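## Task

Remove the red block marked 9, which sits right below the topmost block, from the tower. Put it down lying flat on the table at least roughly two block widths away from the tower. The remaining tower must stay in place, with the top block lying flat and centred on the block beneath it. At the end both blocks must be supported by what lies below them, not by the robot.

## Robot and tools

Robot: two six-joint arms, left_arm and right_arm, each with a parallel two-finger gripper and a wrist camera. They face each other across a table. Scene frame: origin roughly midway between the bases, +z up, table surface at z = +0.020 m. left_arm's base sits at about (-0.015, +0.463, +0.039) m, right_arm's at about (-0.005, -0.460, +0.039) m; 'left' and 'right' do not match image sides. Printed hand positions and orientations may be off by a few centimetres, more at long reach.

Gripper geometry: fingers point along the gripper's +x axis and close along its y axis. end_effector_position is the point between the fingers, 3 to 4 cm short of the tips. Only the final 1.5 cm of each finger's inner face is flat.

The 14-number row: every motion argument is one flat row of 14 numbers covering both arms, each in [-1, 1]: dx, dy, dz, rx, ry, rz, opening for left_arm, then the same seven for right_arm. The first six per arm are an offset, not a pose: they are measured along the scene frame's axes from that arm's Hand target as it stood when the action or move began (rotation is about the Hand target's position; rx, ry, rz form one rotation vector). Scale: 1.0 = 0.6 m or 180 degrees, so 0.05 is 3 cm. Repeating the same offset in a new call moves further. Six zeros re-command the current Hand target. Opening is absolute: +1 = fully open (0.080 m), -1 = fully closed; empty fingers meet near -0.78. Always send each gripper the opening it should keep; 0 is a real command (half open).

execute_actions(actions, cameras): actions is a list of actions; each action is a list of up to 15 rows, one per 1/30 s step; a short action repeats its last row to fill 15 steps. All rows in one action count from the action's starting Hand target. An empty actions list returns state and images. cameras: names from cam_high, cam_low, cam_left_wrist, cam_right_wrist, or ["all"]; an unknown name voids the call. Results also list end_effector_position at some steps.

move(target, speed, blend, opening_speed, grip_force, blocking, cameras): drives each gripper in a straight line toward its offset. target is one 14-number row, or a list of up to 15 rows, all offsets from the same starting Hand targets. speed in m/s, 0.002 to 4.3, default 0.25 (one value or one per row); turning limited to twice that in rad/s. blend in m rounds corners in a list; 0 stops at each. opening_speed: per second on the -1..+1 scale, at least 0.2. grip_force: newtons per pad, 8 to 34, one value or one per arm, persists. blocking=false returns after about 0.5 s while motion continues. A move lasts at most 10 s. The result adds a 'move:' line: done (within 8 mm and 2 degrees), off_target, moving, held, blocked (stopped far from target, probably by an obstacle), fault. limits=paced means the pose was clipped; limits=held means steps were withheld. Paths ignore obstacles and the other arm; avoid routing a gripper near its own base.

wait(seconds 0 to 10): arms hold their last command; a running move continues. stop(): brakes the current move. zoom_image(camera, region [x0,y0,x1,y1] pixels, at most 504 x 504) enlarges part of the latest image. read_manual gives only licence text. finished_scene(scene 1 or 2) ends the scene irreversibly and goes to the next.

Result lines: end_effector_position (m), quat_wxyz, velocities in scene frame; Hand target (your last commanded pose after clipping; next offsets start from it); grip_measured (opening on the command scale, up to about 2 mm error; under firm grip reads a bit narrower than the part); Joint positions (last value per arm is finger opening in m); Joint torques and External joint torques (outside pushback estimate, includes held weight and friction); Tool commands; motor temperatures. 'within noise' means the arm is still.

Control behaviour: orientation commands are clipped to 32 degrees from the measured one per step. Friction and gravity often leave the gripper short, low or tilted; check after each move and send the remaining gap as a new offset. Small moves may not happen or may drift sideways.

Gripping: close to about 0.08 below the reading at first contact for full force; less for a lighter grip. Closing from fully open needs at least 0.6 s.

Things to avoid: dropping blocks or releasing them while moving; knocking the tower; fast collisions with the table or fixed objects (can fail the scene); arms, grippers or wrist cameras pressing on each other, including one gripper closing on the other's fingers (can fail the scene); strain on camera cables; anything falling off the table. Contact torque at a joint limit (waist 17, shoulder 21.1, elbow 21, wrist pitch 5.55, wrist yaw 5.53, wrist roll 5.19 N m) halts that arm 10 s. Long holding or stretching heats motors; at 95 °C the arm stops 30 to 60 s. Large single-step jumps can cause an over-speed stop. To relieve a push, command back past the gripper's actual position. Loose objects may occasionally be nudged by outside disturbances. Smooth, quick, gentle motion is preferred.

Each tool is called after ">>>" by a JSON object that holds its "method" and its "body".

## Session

>>> {"method": "execute_actions", "body": {"actions": []}}

>>> {"method": "zoom_image", "body": {"camera": "cam_low", "region": [384, 220, 504, 300]}}

>>> {"method": "zoom_image", "body": {"camera": "cam_high", "region": [350, 240, 440, 310]}}

Scene clock: 0.00 s.
left_arm: end_effector_position=(+0.1416, +0.3317, +0.3972) grip_measured=+1.000 end_effector_quat_wxyz=(+0.964, -0.038, +0.259, -0.052) | right_arm: end_effector_position=(+0.2671, -0.2131, +0.2636) grip_measured=+1.000 end_effector_quat_wxyz=(+0.802, +0.033, +0.576, +0.157)
Joint positions: left_arm=[0.227 1.03 1.476 -1.443 -0.94 -1.012 0.08] | right_arm=[-0.851 1.62 1.606 -1.138 -0.025 0.553 0.08]
Joint velocities: within noise
Joint torques (N m): no reading
External joint torques (N m): no reading
Motor temperatures (°C): left_arm=[27 34 34 32 30 33] | right_arm=[28 30 29 29 33 31]
Heat: left arm: hottest shoulder 34 °C (+0.0 °C/min); right arm: hottest wrist yaw 33 °C (+0.0 °C/min).
Hand target: left_arm +0.1416, +0.3320, +0.3976; +0.964, -0.039, +0.258, -0.052 | right_arm +0.2673, -0.2129, +0.2658; +0.803, +0.034, +0.573, +0.158
Tool commands: left_gripper/opening=+1.0 right_gripper/opening=+1.0

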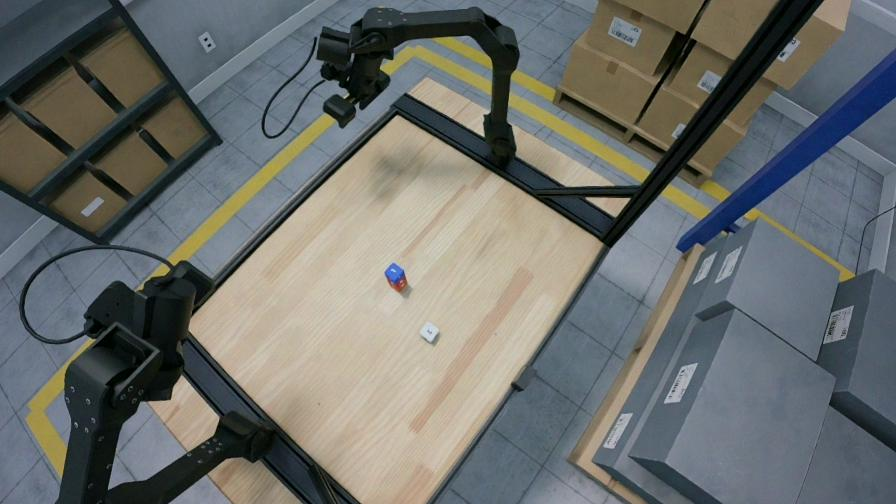

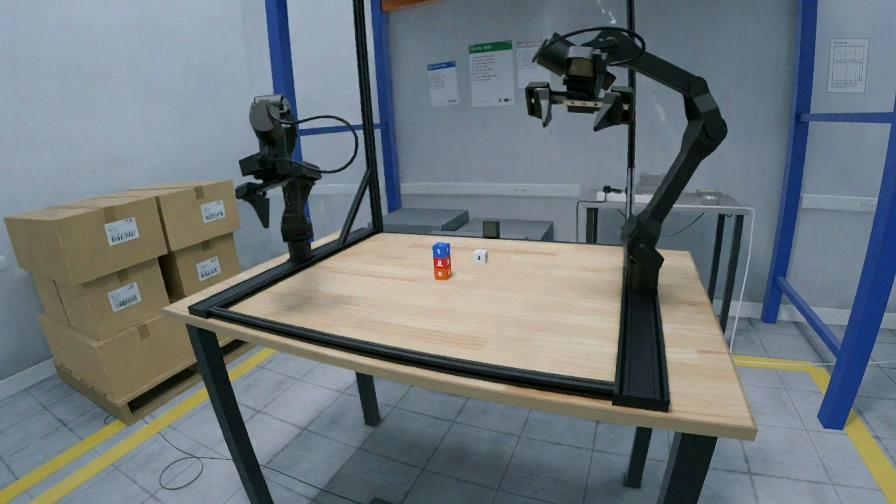

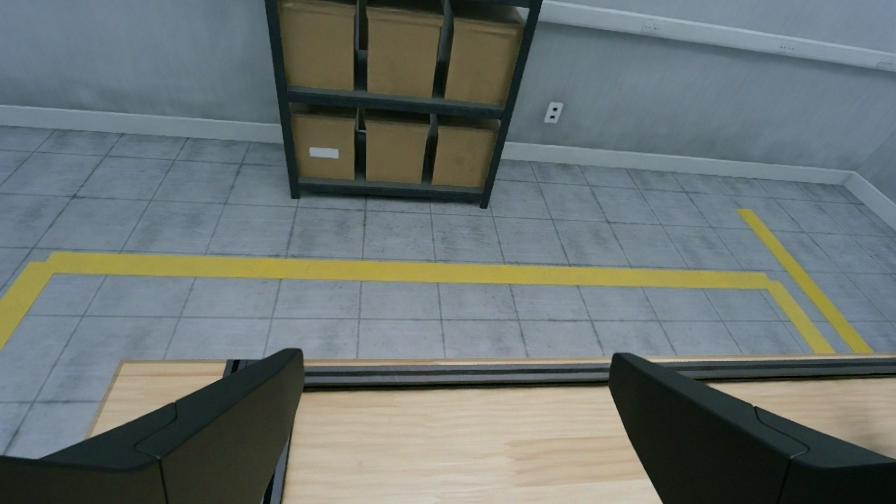

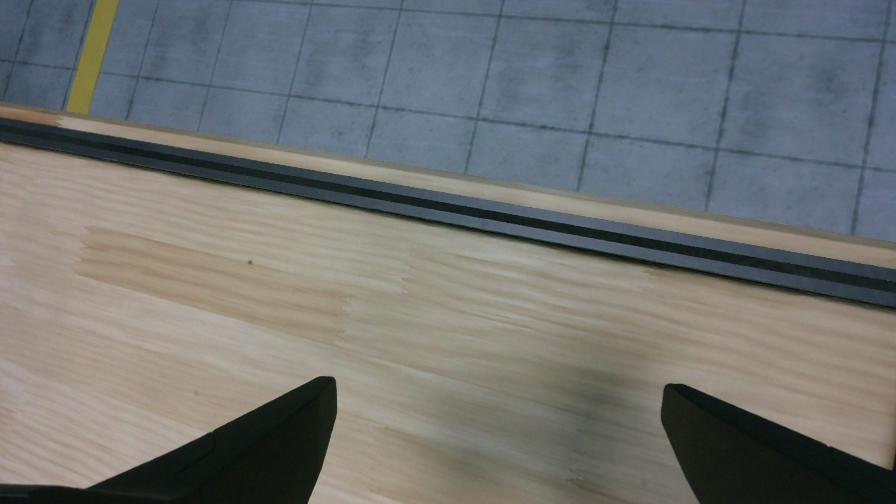

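Scaled by 4.200.

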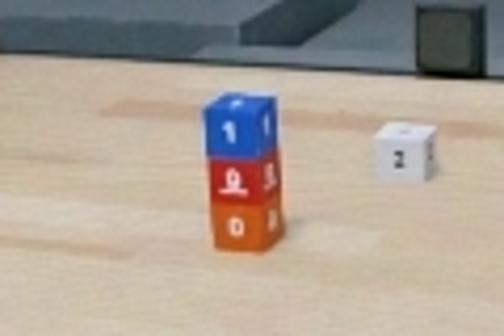

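Scaled by 5.600.

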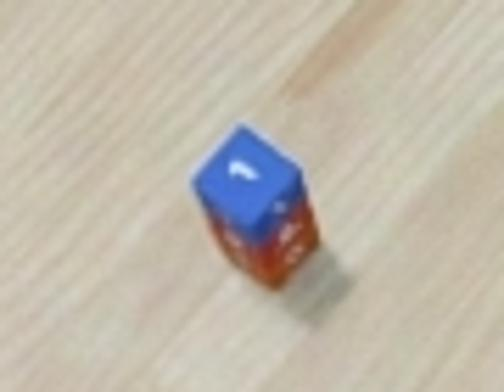

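>>> {"method": "move", "body": {"target": [[0,0,0,0,0,0,1, -0.3288,0.3048,-0.1597,-0.1530,-0.1347,0.9382,1],[0,0,0,0,0,0,1, -0.3872,0.3632,-0.2263,-0.1530,-0.1347,0.9382,1]], "speed": [0.7,0.2], "blend": [0.02,0], "cameras": ["cam_low","cam_right_wrist"]}}

>>> {"method": "zoom_image", "body": {"camera": "cam_low", "region": [390, 190, 490, 300]}}

Scene clock: 39.73 s.
left_arm: end_effector_position=(+0.1416, +0.3317, +0.3972) grip_measured=+1.000 end_effector_quat_wxyz=(+0.964, -0.038, +0.259, -0.052) | right_arm: end_effector_position=(+0.0350, +0.0037, +0.1328) grip_measured=+1.000 end_effector_quat_wxyz=(-0.018, -0.707, -0.021, +0.707)
Joint positions: left_arm=[0.227 1.03 1.476 -1.443 -0.94 -1.012 0.08] | right_arm=[-0.093 2.398 2.276 -1.445 -0.001 -1.711 0.08]
Joint torques (N m): left_arm=[0.04 -0.66 5.44 1.26 -0.56 0.02] | right_arm=[0.04 -8.31 6.92 0.27 0.01 0.13]
External joint torques (N m): left_arm=[0.03 0.57 0.23 0.24 -0.09 0.01] | right_arm=[0.15 2.64 1.47 -0.01 0.05 0.13]
Motor temperatures (°C): left_arm=[27 34 36 33 31 32] | right_arm=[28 36 34 31 33 31]
Heat: left arm: hottest elbow 36 °C (+3.0 °C/min); right arm: hottest shoulder 36 °C (+9.1 °C/min).
Hand target: left_arm +0.1416, +0.3320, +0.3976; +0.964, -0.039, +0.258, -0.052 | right_arm +0.0350, +0.0050, +0.1301; +0.018, +0.707, +0.018, -0.707
Off the commanded pose: left_arm 0.000 m, 0 deg | right_arm 0.003 m, 0 deg.
move: done
Images, in order (width x height): cam_low 896x504, cam_right_wrist 896x504.

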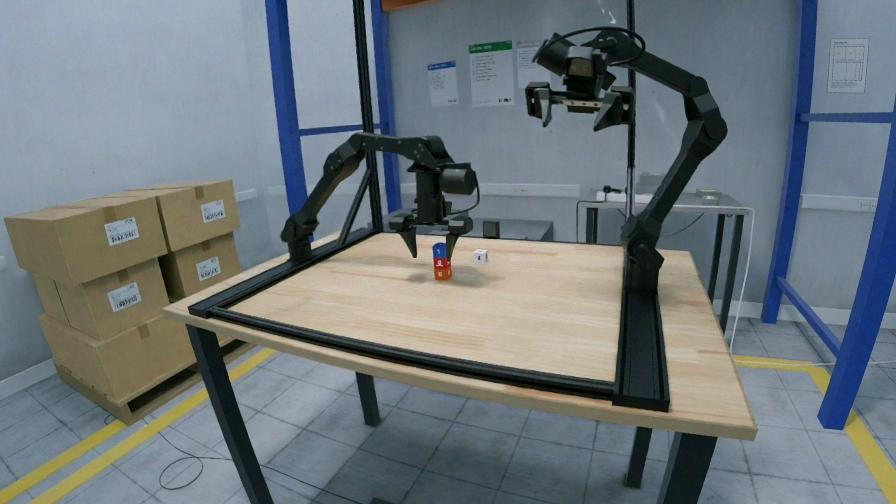

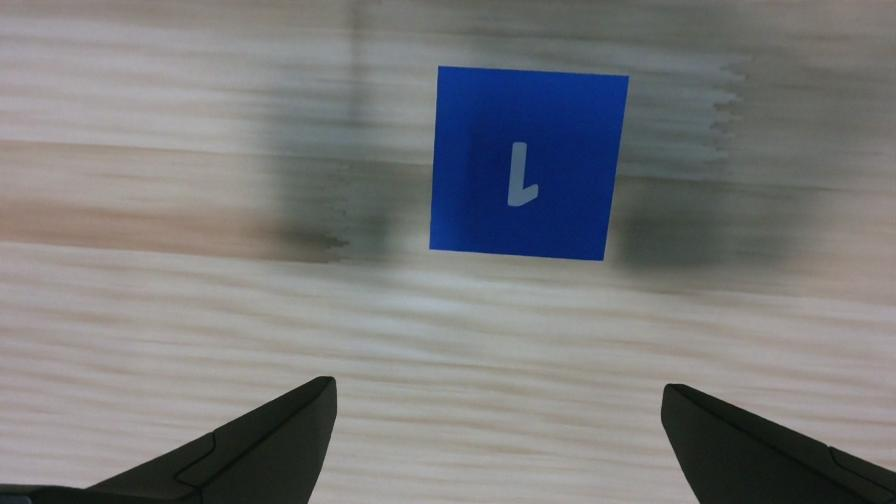

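Scaled by 4.582.

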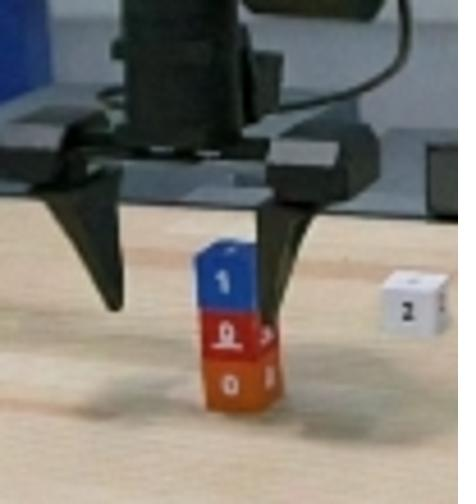

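>>> {"method": "move", "body": {"target": [0,0,0,0,0,0,1, -0.1022,-0.005,-0.0305,0.0045,0,-0.0112,1], "speed": 0.15, "cameras": ["cam_low","cam_right_wrist"]}}

>>> {"method": "zoom_image", "body": {"camera": "cam_low", "region": [390, 190, 490, 300]}}

Scene clock: 58.63 s.
left_arm: end_effector_position=(+0.1416, +0.3317, +0.3972) grip_measured=+1.000 end_effector_quat_wxyz=(+0.964, -0.038, +0.259, -0.052) | right_arm: end_effector_position=(-0.0260, +0.0024, +0.1046) grip_measured=+1.000 end_effector_quat_wxyz=(-0.007, -0.707, -0.006, +0.707)
Joint positions: left_arm=[0.227 1.03 1.476 -1.443 -0.94 -1.012 0.08] | right_arm=[0.038 2.382 2.135 -1.327 0 -1.544 0.08]
Joint torques (N m): left_arm=[0.02 -0.63 5.37 1.24 -0.56 0.01] | right_arm=[0.09 -11.49 5.02 0.62 -0.01 0.13]
External joint torques (N m): left_arm=[0.03 0.56 0.19 0.21 -0.1 0] | right_arm=[0.02 -0.59 -0.46 0.35 0.04 0.13]
Heat: left arm: hottest elbow 36 °C (+2.0 °C/min); right arm: hottest shoulder 37 °C (+7.2 °C/min).
Hand target: left_arm +0.1416, +0.3320, +0.3976; +0.964, -0.039, +0.258, -0.052 | right_arm -0.0263, +0.0021, +0.1118; +0.001, +0.707, +0.010, -0.707
Off the commanded pose: left_arm 0.000 m, 0 deg | right_arm 0.007 m, 1 deg.
move: done
Images, in order (width x height): cam_low 896x504, cam_right_wrist 896x504.

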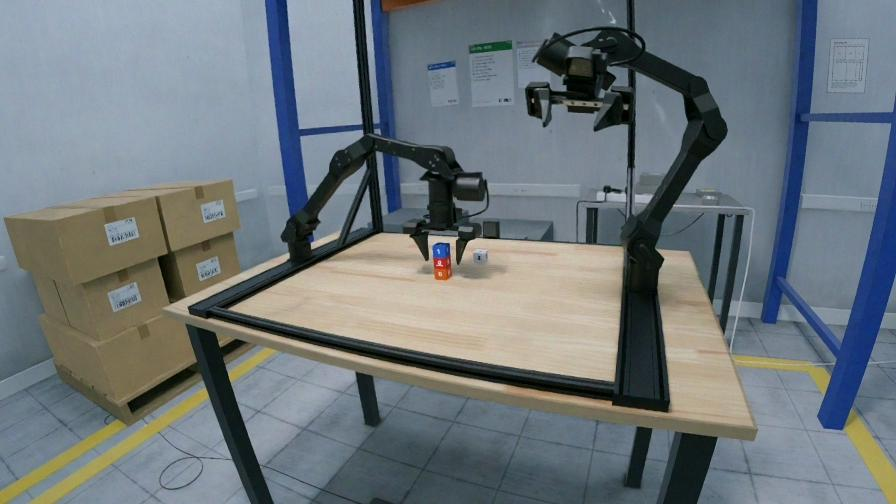

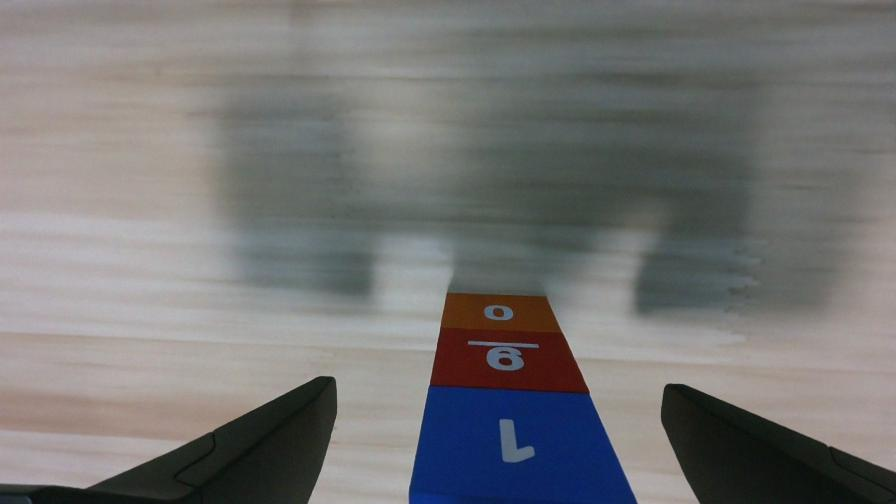

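Scaled by 4.582.

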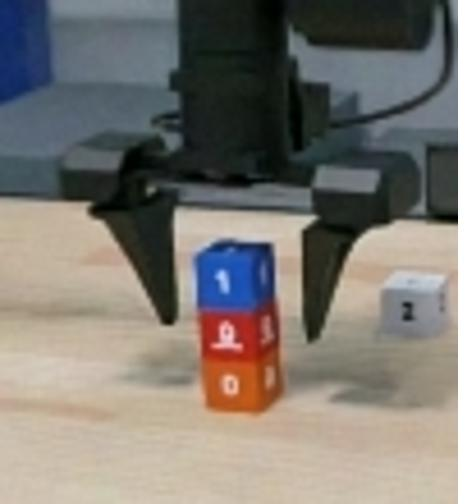

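>>> {"method": "move", "body": {"target": [[0,0,0,0,0,0,1, 0,0,0,0,0,0,-0.35],[0,0,0,0,0,0,1, 0,0,0.0533,0,0,0,-0.35],[0,0,0,0,0,0,1, 0,-0.2322,0.0533,-0.0078,0,0,-0.35],[0,0,0,0,0,0,1, 0,-0.2322,-0.0822,-0.0078,0,0,-0.35]], "speed": [0.05,0.09,0.17,0.09], "blend": [0,0.008,0.02,0], "opening_speed": 1.6, "grip_force": 16, "cameras": ["cam_low","cam_right_wrist"]}}

>>> {"method": "zoom_image", "body": {"camera": "cam_low", "region": [370, 235, 460, 290]}}

Scene clock: 107.60 s.
left_arm: end_effector_position=(+0.1416, +0.3317, +0.3972) grip_measured=+1.000 end_effector_quat_wxyz=(+0.964, -0.038, +0.259, -0.052) | right_arm: end_effector_position=(-0.0255, -0.1342, +0.0695) grip_measured=-0.094 end_effector_quat_wxyz=(-0.003, -0.707, -0.008, +0.707)
Joint positions: left_arm=[0.227 1.03 1.476 -1.443 -0.94 -1.012 0.08] | right_arm=[0.056 1.866 1.186 -0.883 0 -1.524 0.031]
Joint torques (N m): left_arm=[0.15 -0.71 5.44 1.25 -0.55 0.01] | right_arm=[0.29 -4.45 4.04 0.97 -0.1 0.14]
External joint torques (N m): left_arm=[0.14 0.5 0.25 0.22 -0.09 0.01] | right_arm=[0.33 2.8 -1.01 0.67 -0.06 0.14]
Motor temperatures (°C): left_arm=[26 33 37 34 31 32] | right_arm=[28 49 32 30 33 30]
Heat: left arm: hottest elbow 37 °C (+1.0 °C/min); right arm: hottest shoulder 49 °C (+13.1 °C/min). Fold the right arm in close to its base, or ease its load, before you think long.
Hand target: left_arm +0.1416, +0.3320, +0.3976; +0.964, -0.039, +0.258, -0.052 | right_arm -0.0263, -0.1373, +0.0625; +0.009, +0.707, +0.002, -0.707
Off the commanded pose: left_arm 0.000 m, 0 deg | right_arm 0.008 m, 1 deg.
MOTOR HOT: joint 2 (shoulder) of the right arm reports 49 °C; the controller stops that arm at 95 °C. To cool a motor, set the load down, stop pushing, or move to a pose that needs little force.
grip_force (N): 16, 16
move: done
Images, in order (width x height): cam_low 896x504, cam_right_wrist 896x504.

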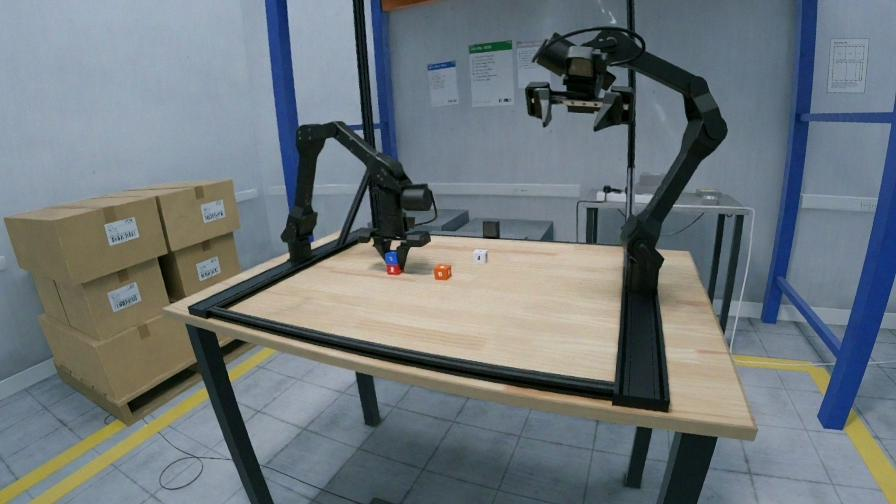

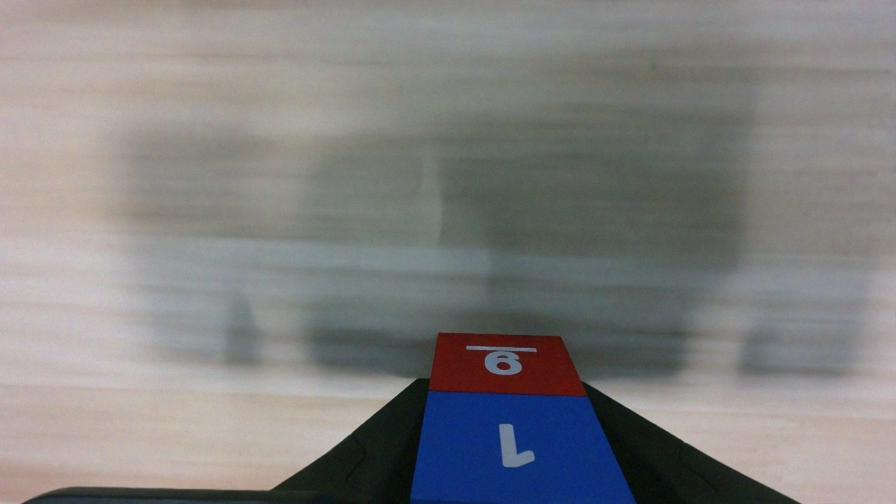

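Scaled by 5.600.

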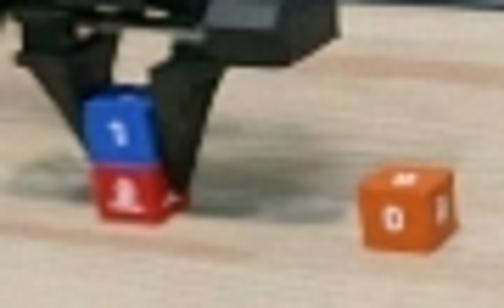

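>>> {"method": "wait", "body": {"seconds": 0.1, "cameras": ["cam_low", "cam_right_wrist"]}}

Scene clock: 116.80 s.
left_arm: end_effector_position=(+0.1416, +0.3317, +0.3972) grip_measured=+1.000 end_effector_quat_wxyz=(+0.964, -0.038, +0.259, -0.052) | right_arm: end_effector_position=(-0.0255, -0.1342, +0.0695) grip_measured=-0.094 end_effector_quat_wxyz=(-0.003, -0.707, -0.008, +0.707)
Joint positions: left_arm=[0.227 1.03 1.476 -1.443 -0.94 -1.012 0.08] | right_arm=[0.056 1.866 1.186 -0.883 0 -1.524 0.031]
Joint torques (N m): left_arm=[0.06 -0.69 5.32 1.26 -0.56 0.01] | right_arm=[0.28 -4.41 3.98 0.97 -0.07 0.11]
External joint torques (N m): left_arm=[0.07 0.53 0.15 0.24 -0.1 0] | right_arm=[0.27 2.81 -1.08 0.67 -0.02 0.11]
Heat: left arm: hottest elbow 37 °C (+1.0 °C/min); right arm: hottest shoulder 46 °C (+9.0 °C/min).
Hand target: left_arm +0.1416, +0.3320, +0.3976; +0.964, -0.039, +0.258, -0.052 | right_arm -0.0263, -0.1373, +0.0625; +0.009, +0.707, +0.002, -0.707
Tool commands: left_gripper/opening=+1.0 right_gripper/opening=-0.35
Off the commanded pose: left_arm 0.000 m, 0 deg | right_arm 0.008 m, 1 deg.
MOTOR HOT: cleared for the motors of the right arm.
grip_force (N): 16, 16
wait: 0.10 s; at rest from the start
Images, in order (width x height): cam_low 896x504, cam_right_wrist 896x504.

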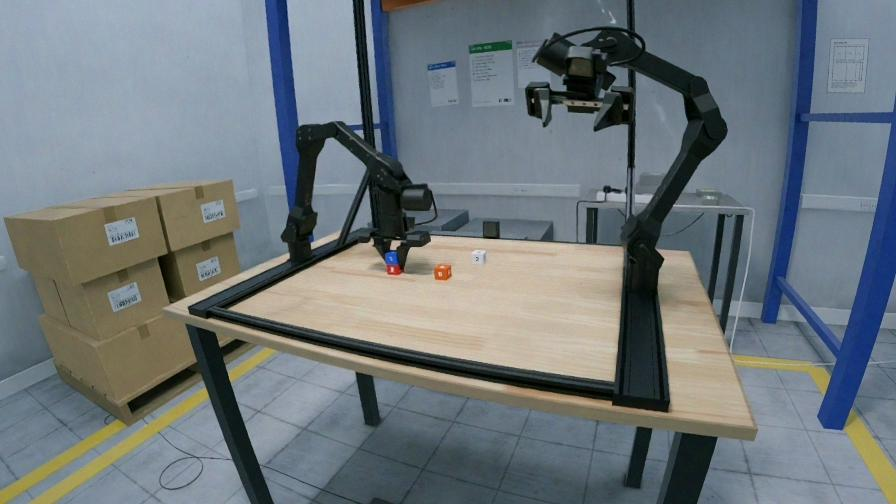

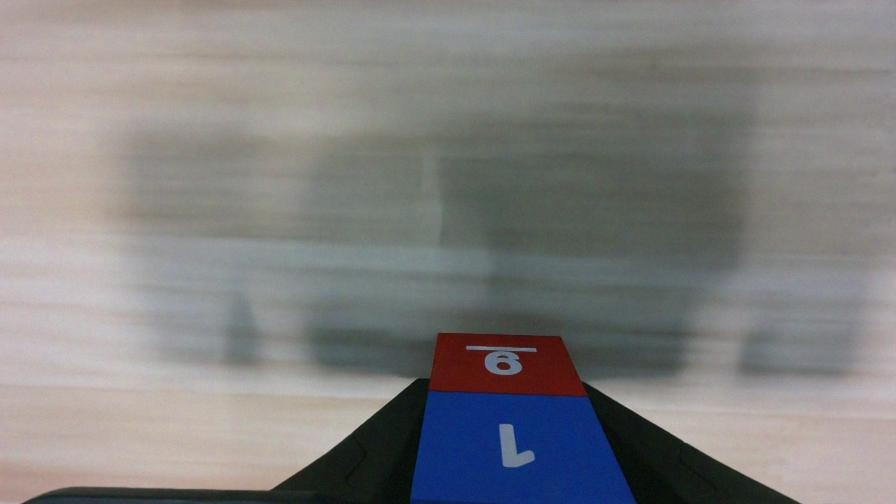

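>>> {"method": "execute_actions", "body": {"actions": [], "cameras": []}}

>>> {"method": "zoom_image", "body": {"camera": "cam_low", "region": [355, 235, 475, 295]}}

Scene clock: 119.03 s.
left_arm: end_effector_position=(+0.1416, +0.3317, +0.3972) grip_measured=+1.000 end_effector_quat_wxyz=(+0.964, -0.038, +0.259, -0.052) | right_arm: end_effector_position=(-0.0255, -0.1342, +0.0695) grip_measured=-0.094 end_effector_quat_wxyz=(-0.003, -0.707, -0.008, +0.707)
Joint positions: left_arm=[0.227 1.03 1.476 -1.443 -0.94 -1.012 0.08] | right_arm=[0.056 1.866 1.186 -0.883 0 -1.524 0.031]
Joint velocities: within noise
Joint torques (N m): left_arm=[0.05 -0.65 5.42 1.25 -0.53 0.03] | right_arm=[0.19 -4.54 3.95 0.95 -0.06 0.09]
External joint torques (N m): left_arm=[0.04 0.54 0.23 0.21 -0.07 0.02] | right_arm=[0.18 2.67 -1.06 0.67 -0.02 0.09]
Motor temperatures (°C): left_arm=[26 33 37 34 31 32] | right_arm=[27 46 32 30 33 30]
Heat: left arm: hottest elbow 37 °C (+1.0 °C/min); right arm: hottest shoulder 46 °C (+8.1 °C/min).
Hand target: left_arm +0.1416, +0.3320, +0.3976; +0.964, -0.039, +0.258, -0.052 | right_arm -0.0263, -0.1372, +0.0625; +0.009, +0.707, +0.002, -0.707
Tool commands: left_gripper/opening=+1.0 right_gripper/opening=-0.35
Off the commanded pose: left_arm 0.000 m, 0 deg | right_arm 0.008 m, 1 deg.
grip_force (N): 16, 16
No camera images: "cameras" was empty.

Scaled by 4.200.
This view is cut from an older image: the scene may have changed since it was taken.

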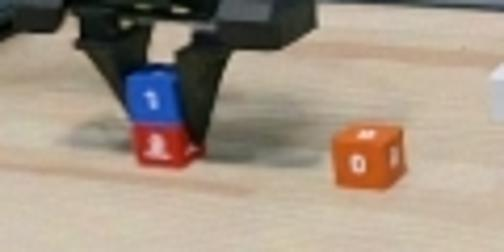

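>>> {"method": "move", "body": {"target": [0, 0, 0, 0, 0, 0, 1, 0, 0, -0.0067, 0, 0, 0, -0.35], "speed": 0.03, "cameras": ["cam_low"]}}

>>> {"method": "zoom_image", "body": {"camera": "cam_low", "region": [375, 240, 435, 290]}}

Scene clock: 123.47 s.
left_arm: end_effector_position=(+0.1416, +0.3317, +0.3972) grip_measured=+1.000 end_effector_quat_wxyz=(+0.964, -0.038, +0.259, -0.052) | right_arm: end_effector_position=(-0.0256, -0.1345, +0.0684) grip_measured=-0.094 end_effector_quat_wxyz=(-0.003, -0.707, -0.009, +0.707)
Joint positions: left_arm=[0.227 1.03 1.476 -1.443 -0.94 -1.012 0.08] | right_arm=[0.056 1.866 1.181 -0.877 0 -1.524 0.031]
Joint torques (N m): left_arm=[0.08 -0.61 5.48 1.26 -0.55 0.01] | right_arm=[0.23 -4.07 3.71 1.53 -0.09 0.08]
External joint torques (N m): left_arm=[0.07 0.52 0.35 0.24 -0.09 0] | right_arm=[0.24 3.1 -1.32 1.23 -0.05 0.08]
Heat: left arm: hottest elbow 37 °C (+1.0 °C/min); right arm: hottest shoulder 45 °C (+5.0 °C/min).
Hand target: left_arm +0.1416, +0.3320, +0.3976; +0.964, -0.039, +0.258, -0.052 | right_arm -0.0264, -0.1372, +0.0585; +0.009, +0.707, +0.002, -0.707
Off the commanded pose: left_arm 0.000 m, 0 deg | right_arm 0.010 m, 1 deg.
grip_force (N): 16, 16
move: off_target (right_arm)
Images, in order (width x height): cam_low 896x504.

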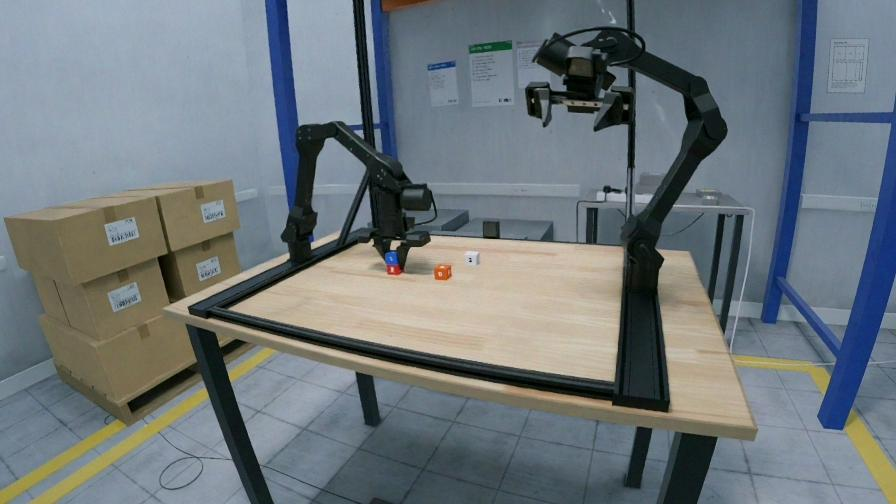

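Scaled by 8.400.

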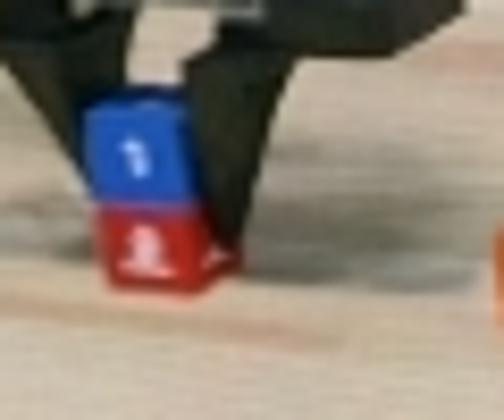

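>>> {"method": "move", "body": {"target": [[0, 0, 0, 0, 0, 0, 1, 0, 0, 0.01, 0, 0, 0, -0.35], [0, 0, 0, 0, 0, 0, 1, 0, 0, 0.01, 0, 0, 0, 0.5], [0, 0, 0, 0, 0, 0, 1, 0, 0.0098, 0.0893, 0.0094, 0, 0, 0.5]], "speed": [0.04, 0.04, 0.1], "opening_speed": 1.6, "cameras": ["cam_low", "cam_right_wrist"]}}

>>> {"method": "zoom_image", "body": {"camera": "cam_low", "region": [375, 240, 455, 290]}}

Scene clock: 156.13 s.
left_arm: end_effector_position=(+0.1416, +0.3317, +0.3972) grip_measured=+1.000 end_effector_quat_wxyz=(+0.964, -0.038, +0.259, -0.052) | right_arm: end_effector_position=(-0.0256, -0.1342, +0.1059) grip_measured=+0.497 end_effector_quat_wxyz=(-0.006, -0.707, -0.006, +0.707)
Joint positions: left_arm=[0.227 1.03 1.476 -1.443 -0.94 -1.012 0.08] | right_arm=[0.056 1.822 1.284 -1.033 0 -1.524 0.057]
Joint torques (N m): left_arm=[0.1 -0.66 5.41 1.27 -0.56 -0.01] | right_arm=[0.19 -7.26 6.87 0.29 -0.05 0.08]
External joint torques (N m): left_arm=[0.1 0.54 0.23 0.24 -0.1 -0.01] | right_arm=[0.2 -0.13 1.56 0 -0.01 0.08]
Motor temperatures (°C): left_arm=[26 33 37 34 31 32] | right_arm=[27 39 32 33 33 30]
Heat: left arm: hottest elbow 37 °C (+0.0 °C/min); right arm: hottest shoulder 39 °C (-9.1 °C/min).
Hand target: left_arm +0.1416, +0.3320, +0.3976; +0.964, -0.039, +0.258, -0.052 | right_arm -0.0264, -0.1313, +0.1121; -0.001, +0.707, +0.012, -0.707
Off the commanded pose: left_arm 0.000 m, 0 deg | right_arm 0.007 m, 1 deg.
grip_force (N): 16, 16
move: done
Images, in order (width x height): cam_low 896x504, cam_right_wrist 896x504.

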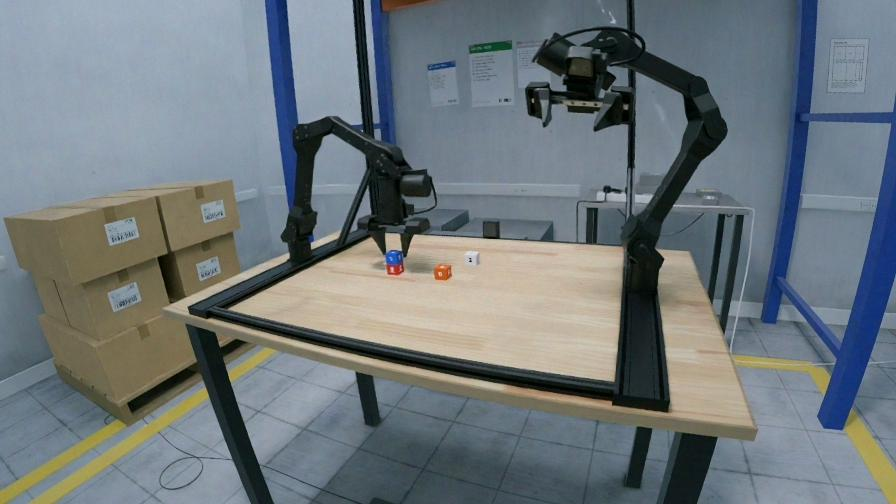

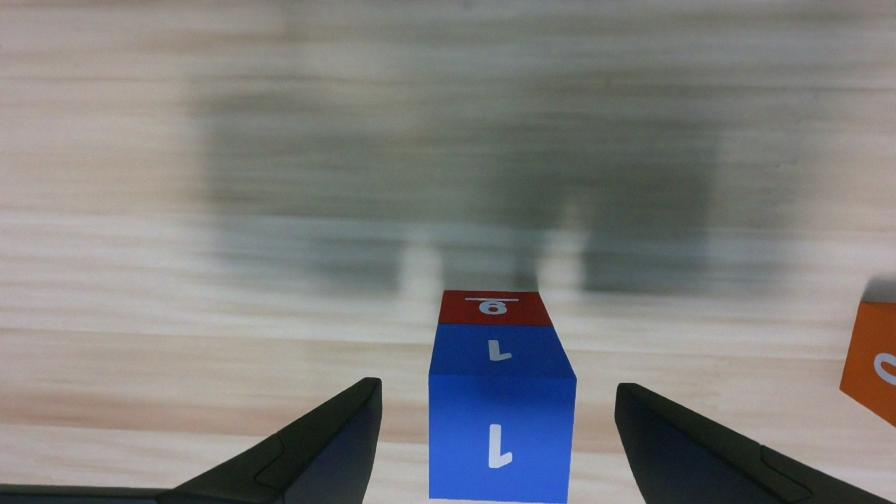

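Scaled by 6.300.

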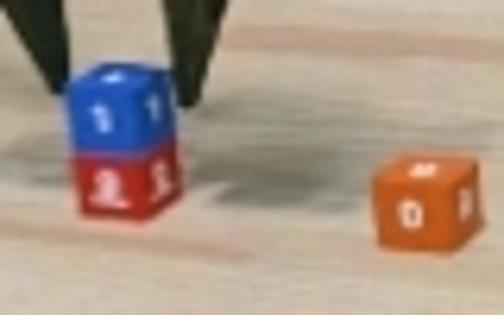

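>>> {"method": "move", "body": {"target": [[0, 0, 0, 0, 0, 0, 1, 0, 0, 0, 0, 0, 0, -0.35], [0, 0, 0, 0, 0, 0, 1, 0, 0, 0.0367, 0, 0, 0, -0.35], [0, 0, 0, 0, 0, 0, 1, 0.002, 0.2205, 0.0398, -0.0061, 0, 0, -0.35], [0, 0, 0, 0, 0, 0, 1, 0.002, 0.2212, -0.0008, -0.0115, 0, 0, -0.35]], "speed": [0.05, 0.08, 0.18, 0.08], "blend": [0, 0.01, 0.008, 0], "opening_speed": 1.2, "grip_force": 16, "cameras": ["cam_low", "cam_right_wrist"]}}

>>> {"method": "zoom_image", "body": {"camera": "cam_low", "region": [425, 240, 465, 285]}}

>>> {"method": "zoom_image", "body": {"camera": "cam_right_wrist", "region": [420, 265, 600, 385]}}

Scene clock: 215.40 s.
left_arm: end_effector_position=(+0.1416, +0.3317, +0.3972) grip_measured=+1.000 end_effector_quat_wxyz=(+0.964, -0.038, +0.259, -0.052) | right_arm: end_effector_position=(-0.0264, +0.0006, +0.1164) grip_measured=-0.101 end_effector_quat_wxyz=(-0.008, -0.707, -0.001, +0.707)
Joint positions: left_arm=[0.227 1.03 1.476 -1.443 -0.94 -1.012 0.08] | right_arm=[0.039 2.382 2.183 -1.382 0 -1.538 0.03]
Joint torques (N m): left_arm=[0.07 -0.62 5.44 1.24 -0.53 0.02] | right_arm=[-0.28 -8.32 5.83 0.62 -0.09 -0.19]
External joint torques (N m): left_arm=[0.07 0.53 0.28 0.21 -0.07 0.01] | right_arm=[-0.33 2.56 0.38 0.37 -0.05 -0.19]
Motor temperatures (°C): left_arm=[26 32 37 34 31 32] | right_arm=[27 45 35 30 33 30]
Heat: left arm: hottest elbow 37 °C (+0.0 °C/min); right arm: hottest shoulder 45 °C (+6.1 °C/min).
Hand target: left_arm +0.1416, +0.3320, +0.3976; +0.964, -0.039, +0.258, -0.052 | right_arm -0.0251, +0.0013, +0.1114; +0.012, +0.707, -0.001, -0.707
Off the commanded pose: left_arm 0.000 m, 0 deg | right_arm 0.005 m, 0 deg.
grip_force (N): 16, 16
move: done
Images, in order (width x height): cam_low 896x504, cam_right_wrist 896x504.

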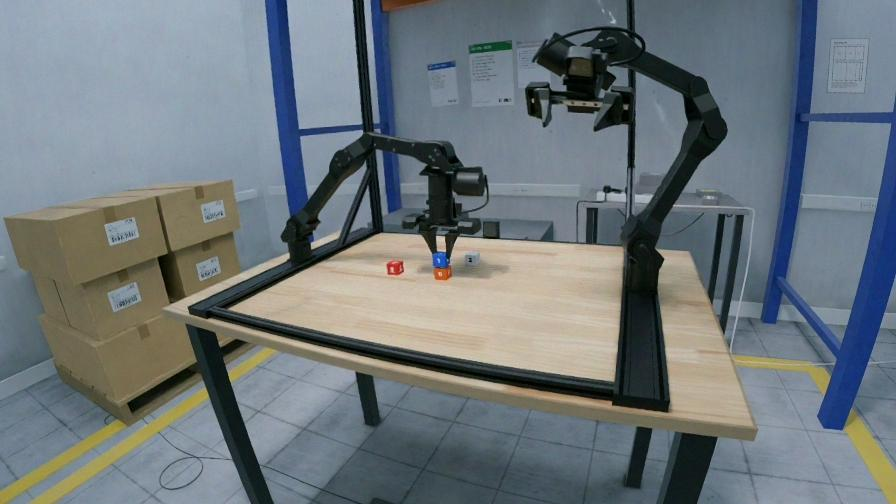

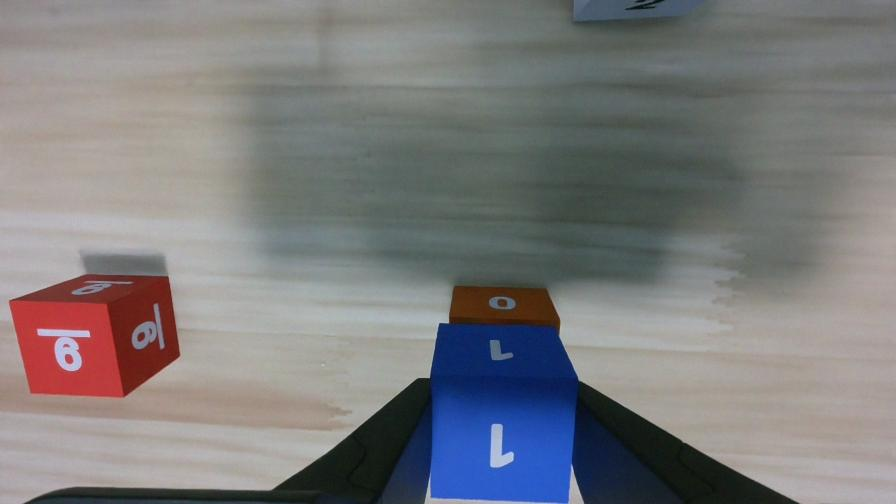

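Scaled by 11.200.

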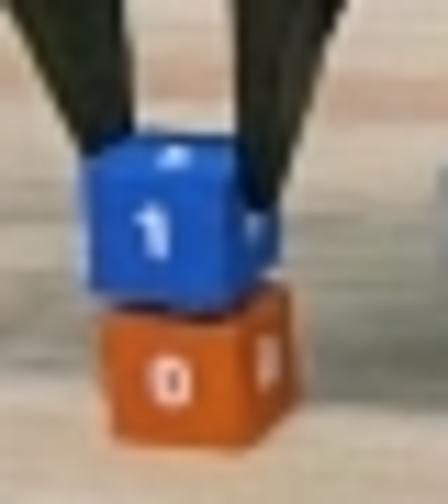

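Scaled by 2.800.

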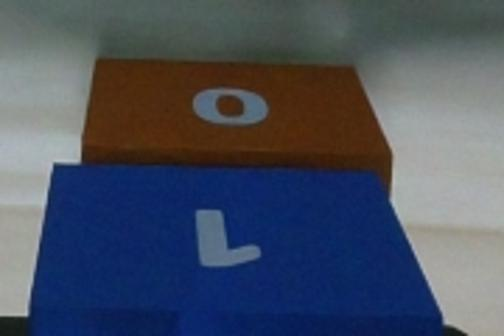

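>>> {"method": "move", "body": {"target": [0, 0, 0, 0, 0, 0, 1, 0, 0.0017, -0.0085, -0.0002, 0, 0, -0.35], "speed": 0.05, "cameras": ["cam_low", "cam_right_wrist"]}}

>>> {"method": "zoom_image", "body": {"camera": "cam_low", "region": [425, 240, 465, 285]}}

>>> {"method": "zoom_image", "body": {"camera": "cam_right_wrist", "region": [420, 265, 600, 385]}}

Scene clock: 253.03 s.
left_arm: end_effector_position=(+0.1416, +0.3317, +0.3972) grip_measured=+1.000 end_effector_quat_wxyz=(+0.964, -0.038, +0.259, -0.052) | right_arm: end_effector_position=(-0.0265, +0.0035, +0.1144) grip_measured=-0.101 end_effector_quat_wxyz=(-0.005, -0.707, -0.005, +0.707)
Joint positions: left_arm=[0.227 1.03 1.476 -1.443 -0.94 -1.012 0.08] | right_arm=[0.039 2.386 2.182 -1.367 0 -1.538 0.03]
Joint torques (N m): left_arm=[0.13 -0.66 5.4 1.25 -0.55 0.03] | right_arm=[-0.28 -7.91 4.85 0.65 -0.05 -0.2]
External joint torques (N m): left_arm=[0.11 0.55 0.23 0.23 -0.09 0.02] | right_arm=[-0.23 3.09 -0.66 0.39 -0.01 -0.2]
Heat: left arm: hottest elbow 37 °C (+0.0 °C/min); right arm: hottest shoulder 45 °C (+0.0 °C/min).
Hand target: left_arm +0.1416, +0.3320, +0.3976; +0.964, -0.039, +0.258, -0.052 | right_arm -0.0251, +0.0024, +0.1065; +0.012, +0.707, -0.001, -0.707
Off the commanded pose: left_arm 0.000 m, 0 deg | right_arm 0.008 m, 1 deg.
grip_force (N): 16, 16
move: done
Images, in order (width x height): cam_low 896x504, cam_right_wrist 896x504.

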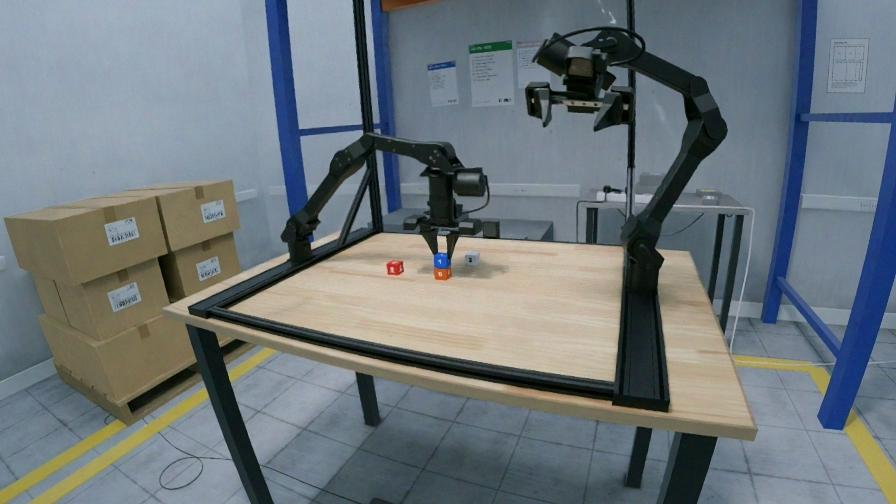

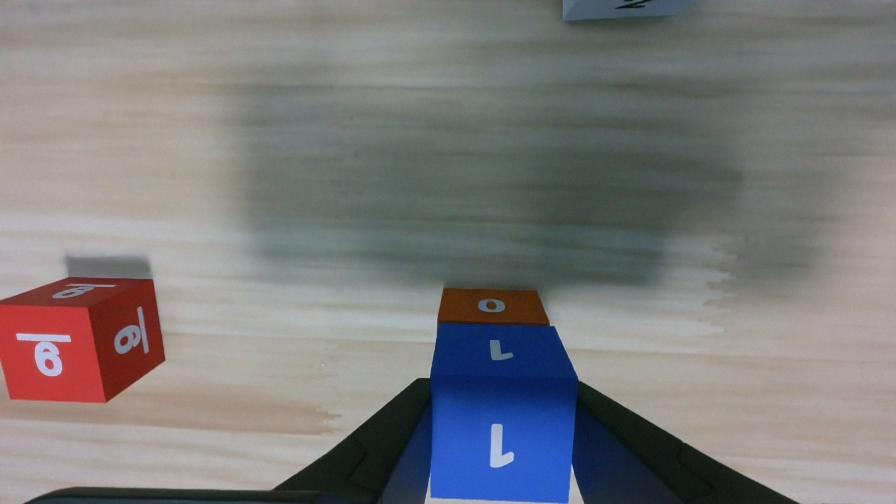

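Scaled by 11.200.

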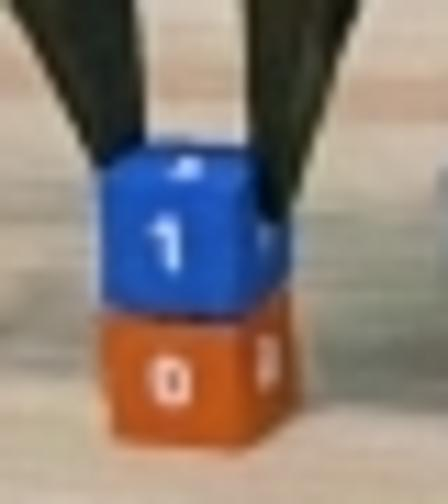

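Scaled by 2.800.

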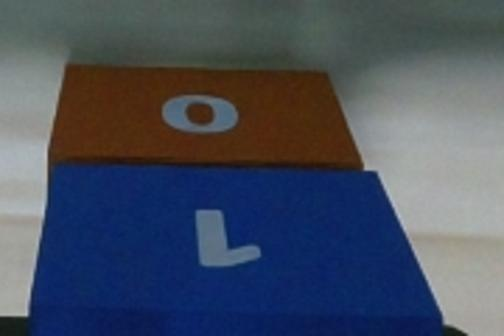

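>>> {"method": "move", "body": {"target": [0, 0, 0, 0, 0, 0, 1, 0.0008, -0.0012, -0.0072, 0, 0, 0, -0.35], "speed": 0.03, "cameras": ["cam_low", "cam_right_wrist"]}}

>>> {"method": "zoom_image", "body": {"camera": "cam_low", "region": [425, 240, 465, 285]}}

>>> {"method": "zoom_image", "body": {"camera": "cam_right_wrist", "region": [420, 265, 600, 385]}}

Scene clock: 278.03 s.
left_arm: end_effector_position=(+0.1416, +0.3317, +0.3972) grip_measured=+1.000 end_effector_quat_wxyz=(+0.964, -0.038, +0.259, -0.052) | right_arm: end_effector_position=(-0.0262, +0.0034, +0.1101) grip_measured=-0.101 end_effector_quat_wxyz=(-0.005, -0.707, -0.005, +0.707)
Joint positions: left_arm=[0.227 1.03 1.476 -1.443 -0.94 -1.012 0.08] | right_arm=[0.039 2.386 2.165 -1.351 0 -1.539 0.03]
Joint torques (N m): left_arm=[0.12 -0.72 5.41 1.24 -0.55 0.01] | right_arm=[-0.29 -8.57 4.28 0.95 -0.05 -0.17]
External joint torques (N m): left_arm=[0.11 0.51 0.21 0.22 -0.09 0] | right_arm=[-0.19 2.47 -1.27 0.67 -0.02 -0.17]
Heat: left arm: hottest elbow 37 °C (+0.0 °C/min); right arm: hottest shoulder 43 °C (-2.0 °C/min).
Hand target: left_arm +0.1416, +0.3320, +0.3976; +0.964, -0.039, +0.258, -0.052 | right_arm -0.0246, +0.0017, +0.1022; +0.012, +0.707, -0.001, -0.707
Off the commanded pose: left_arm 0.000 m, 0 deg | right_arm 0.008 m, 1 deg.
grip_force (N): 16, 16
move: done
Images, in order (width x height): cam_low 896x504, cam_right_wrist 896x504.

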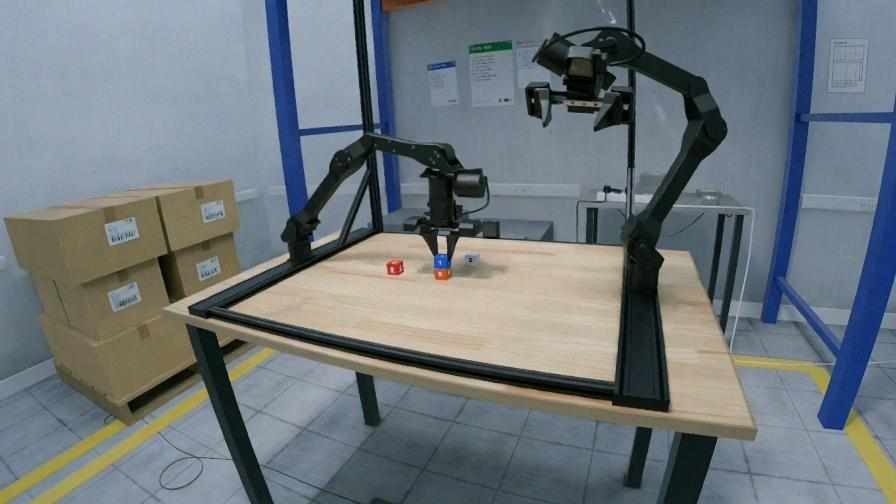

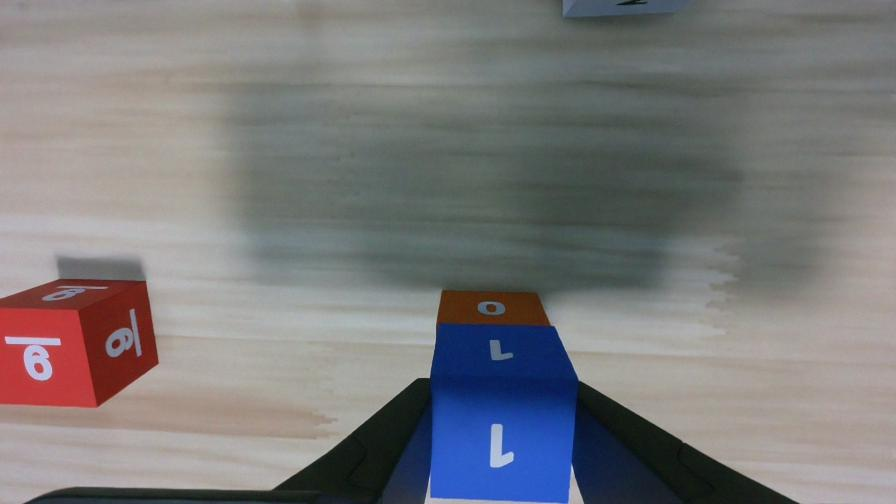

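Scaled by 11.200.

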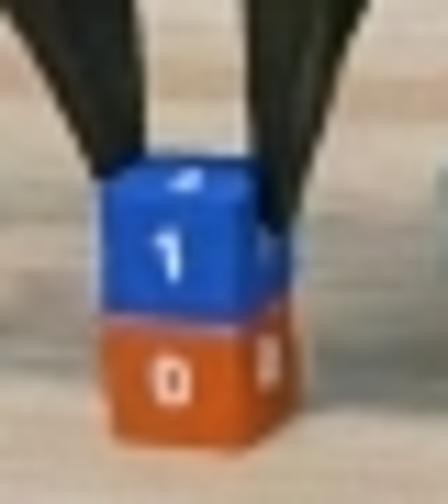

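Scaled by 2.800.

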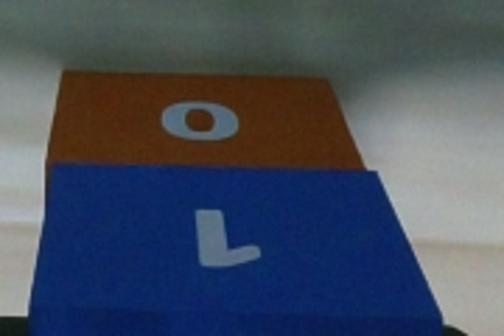

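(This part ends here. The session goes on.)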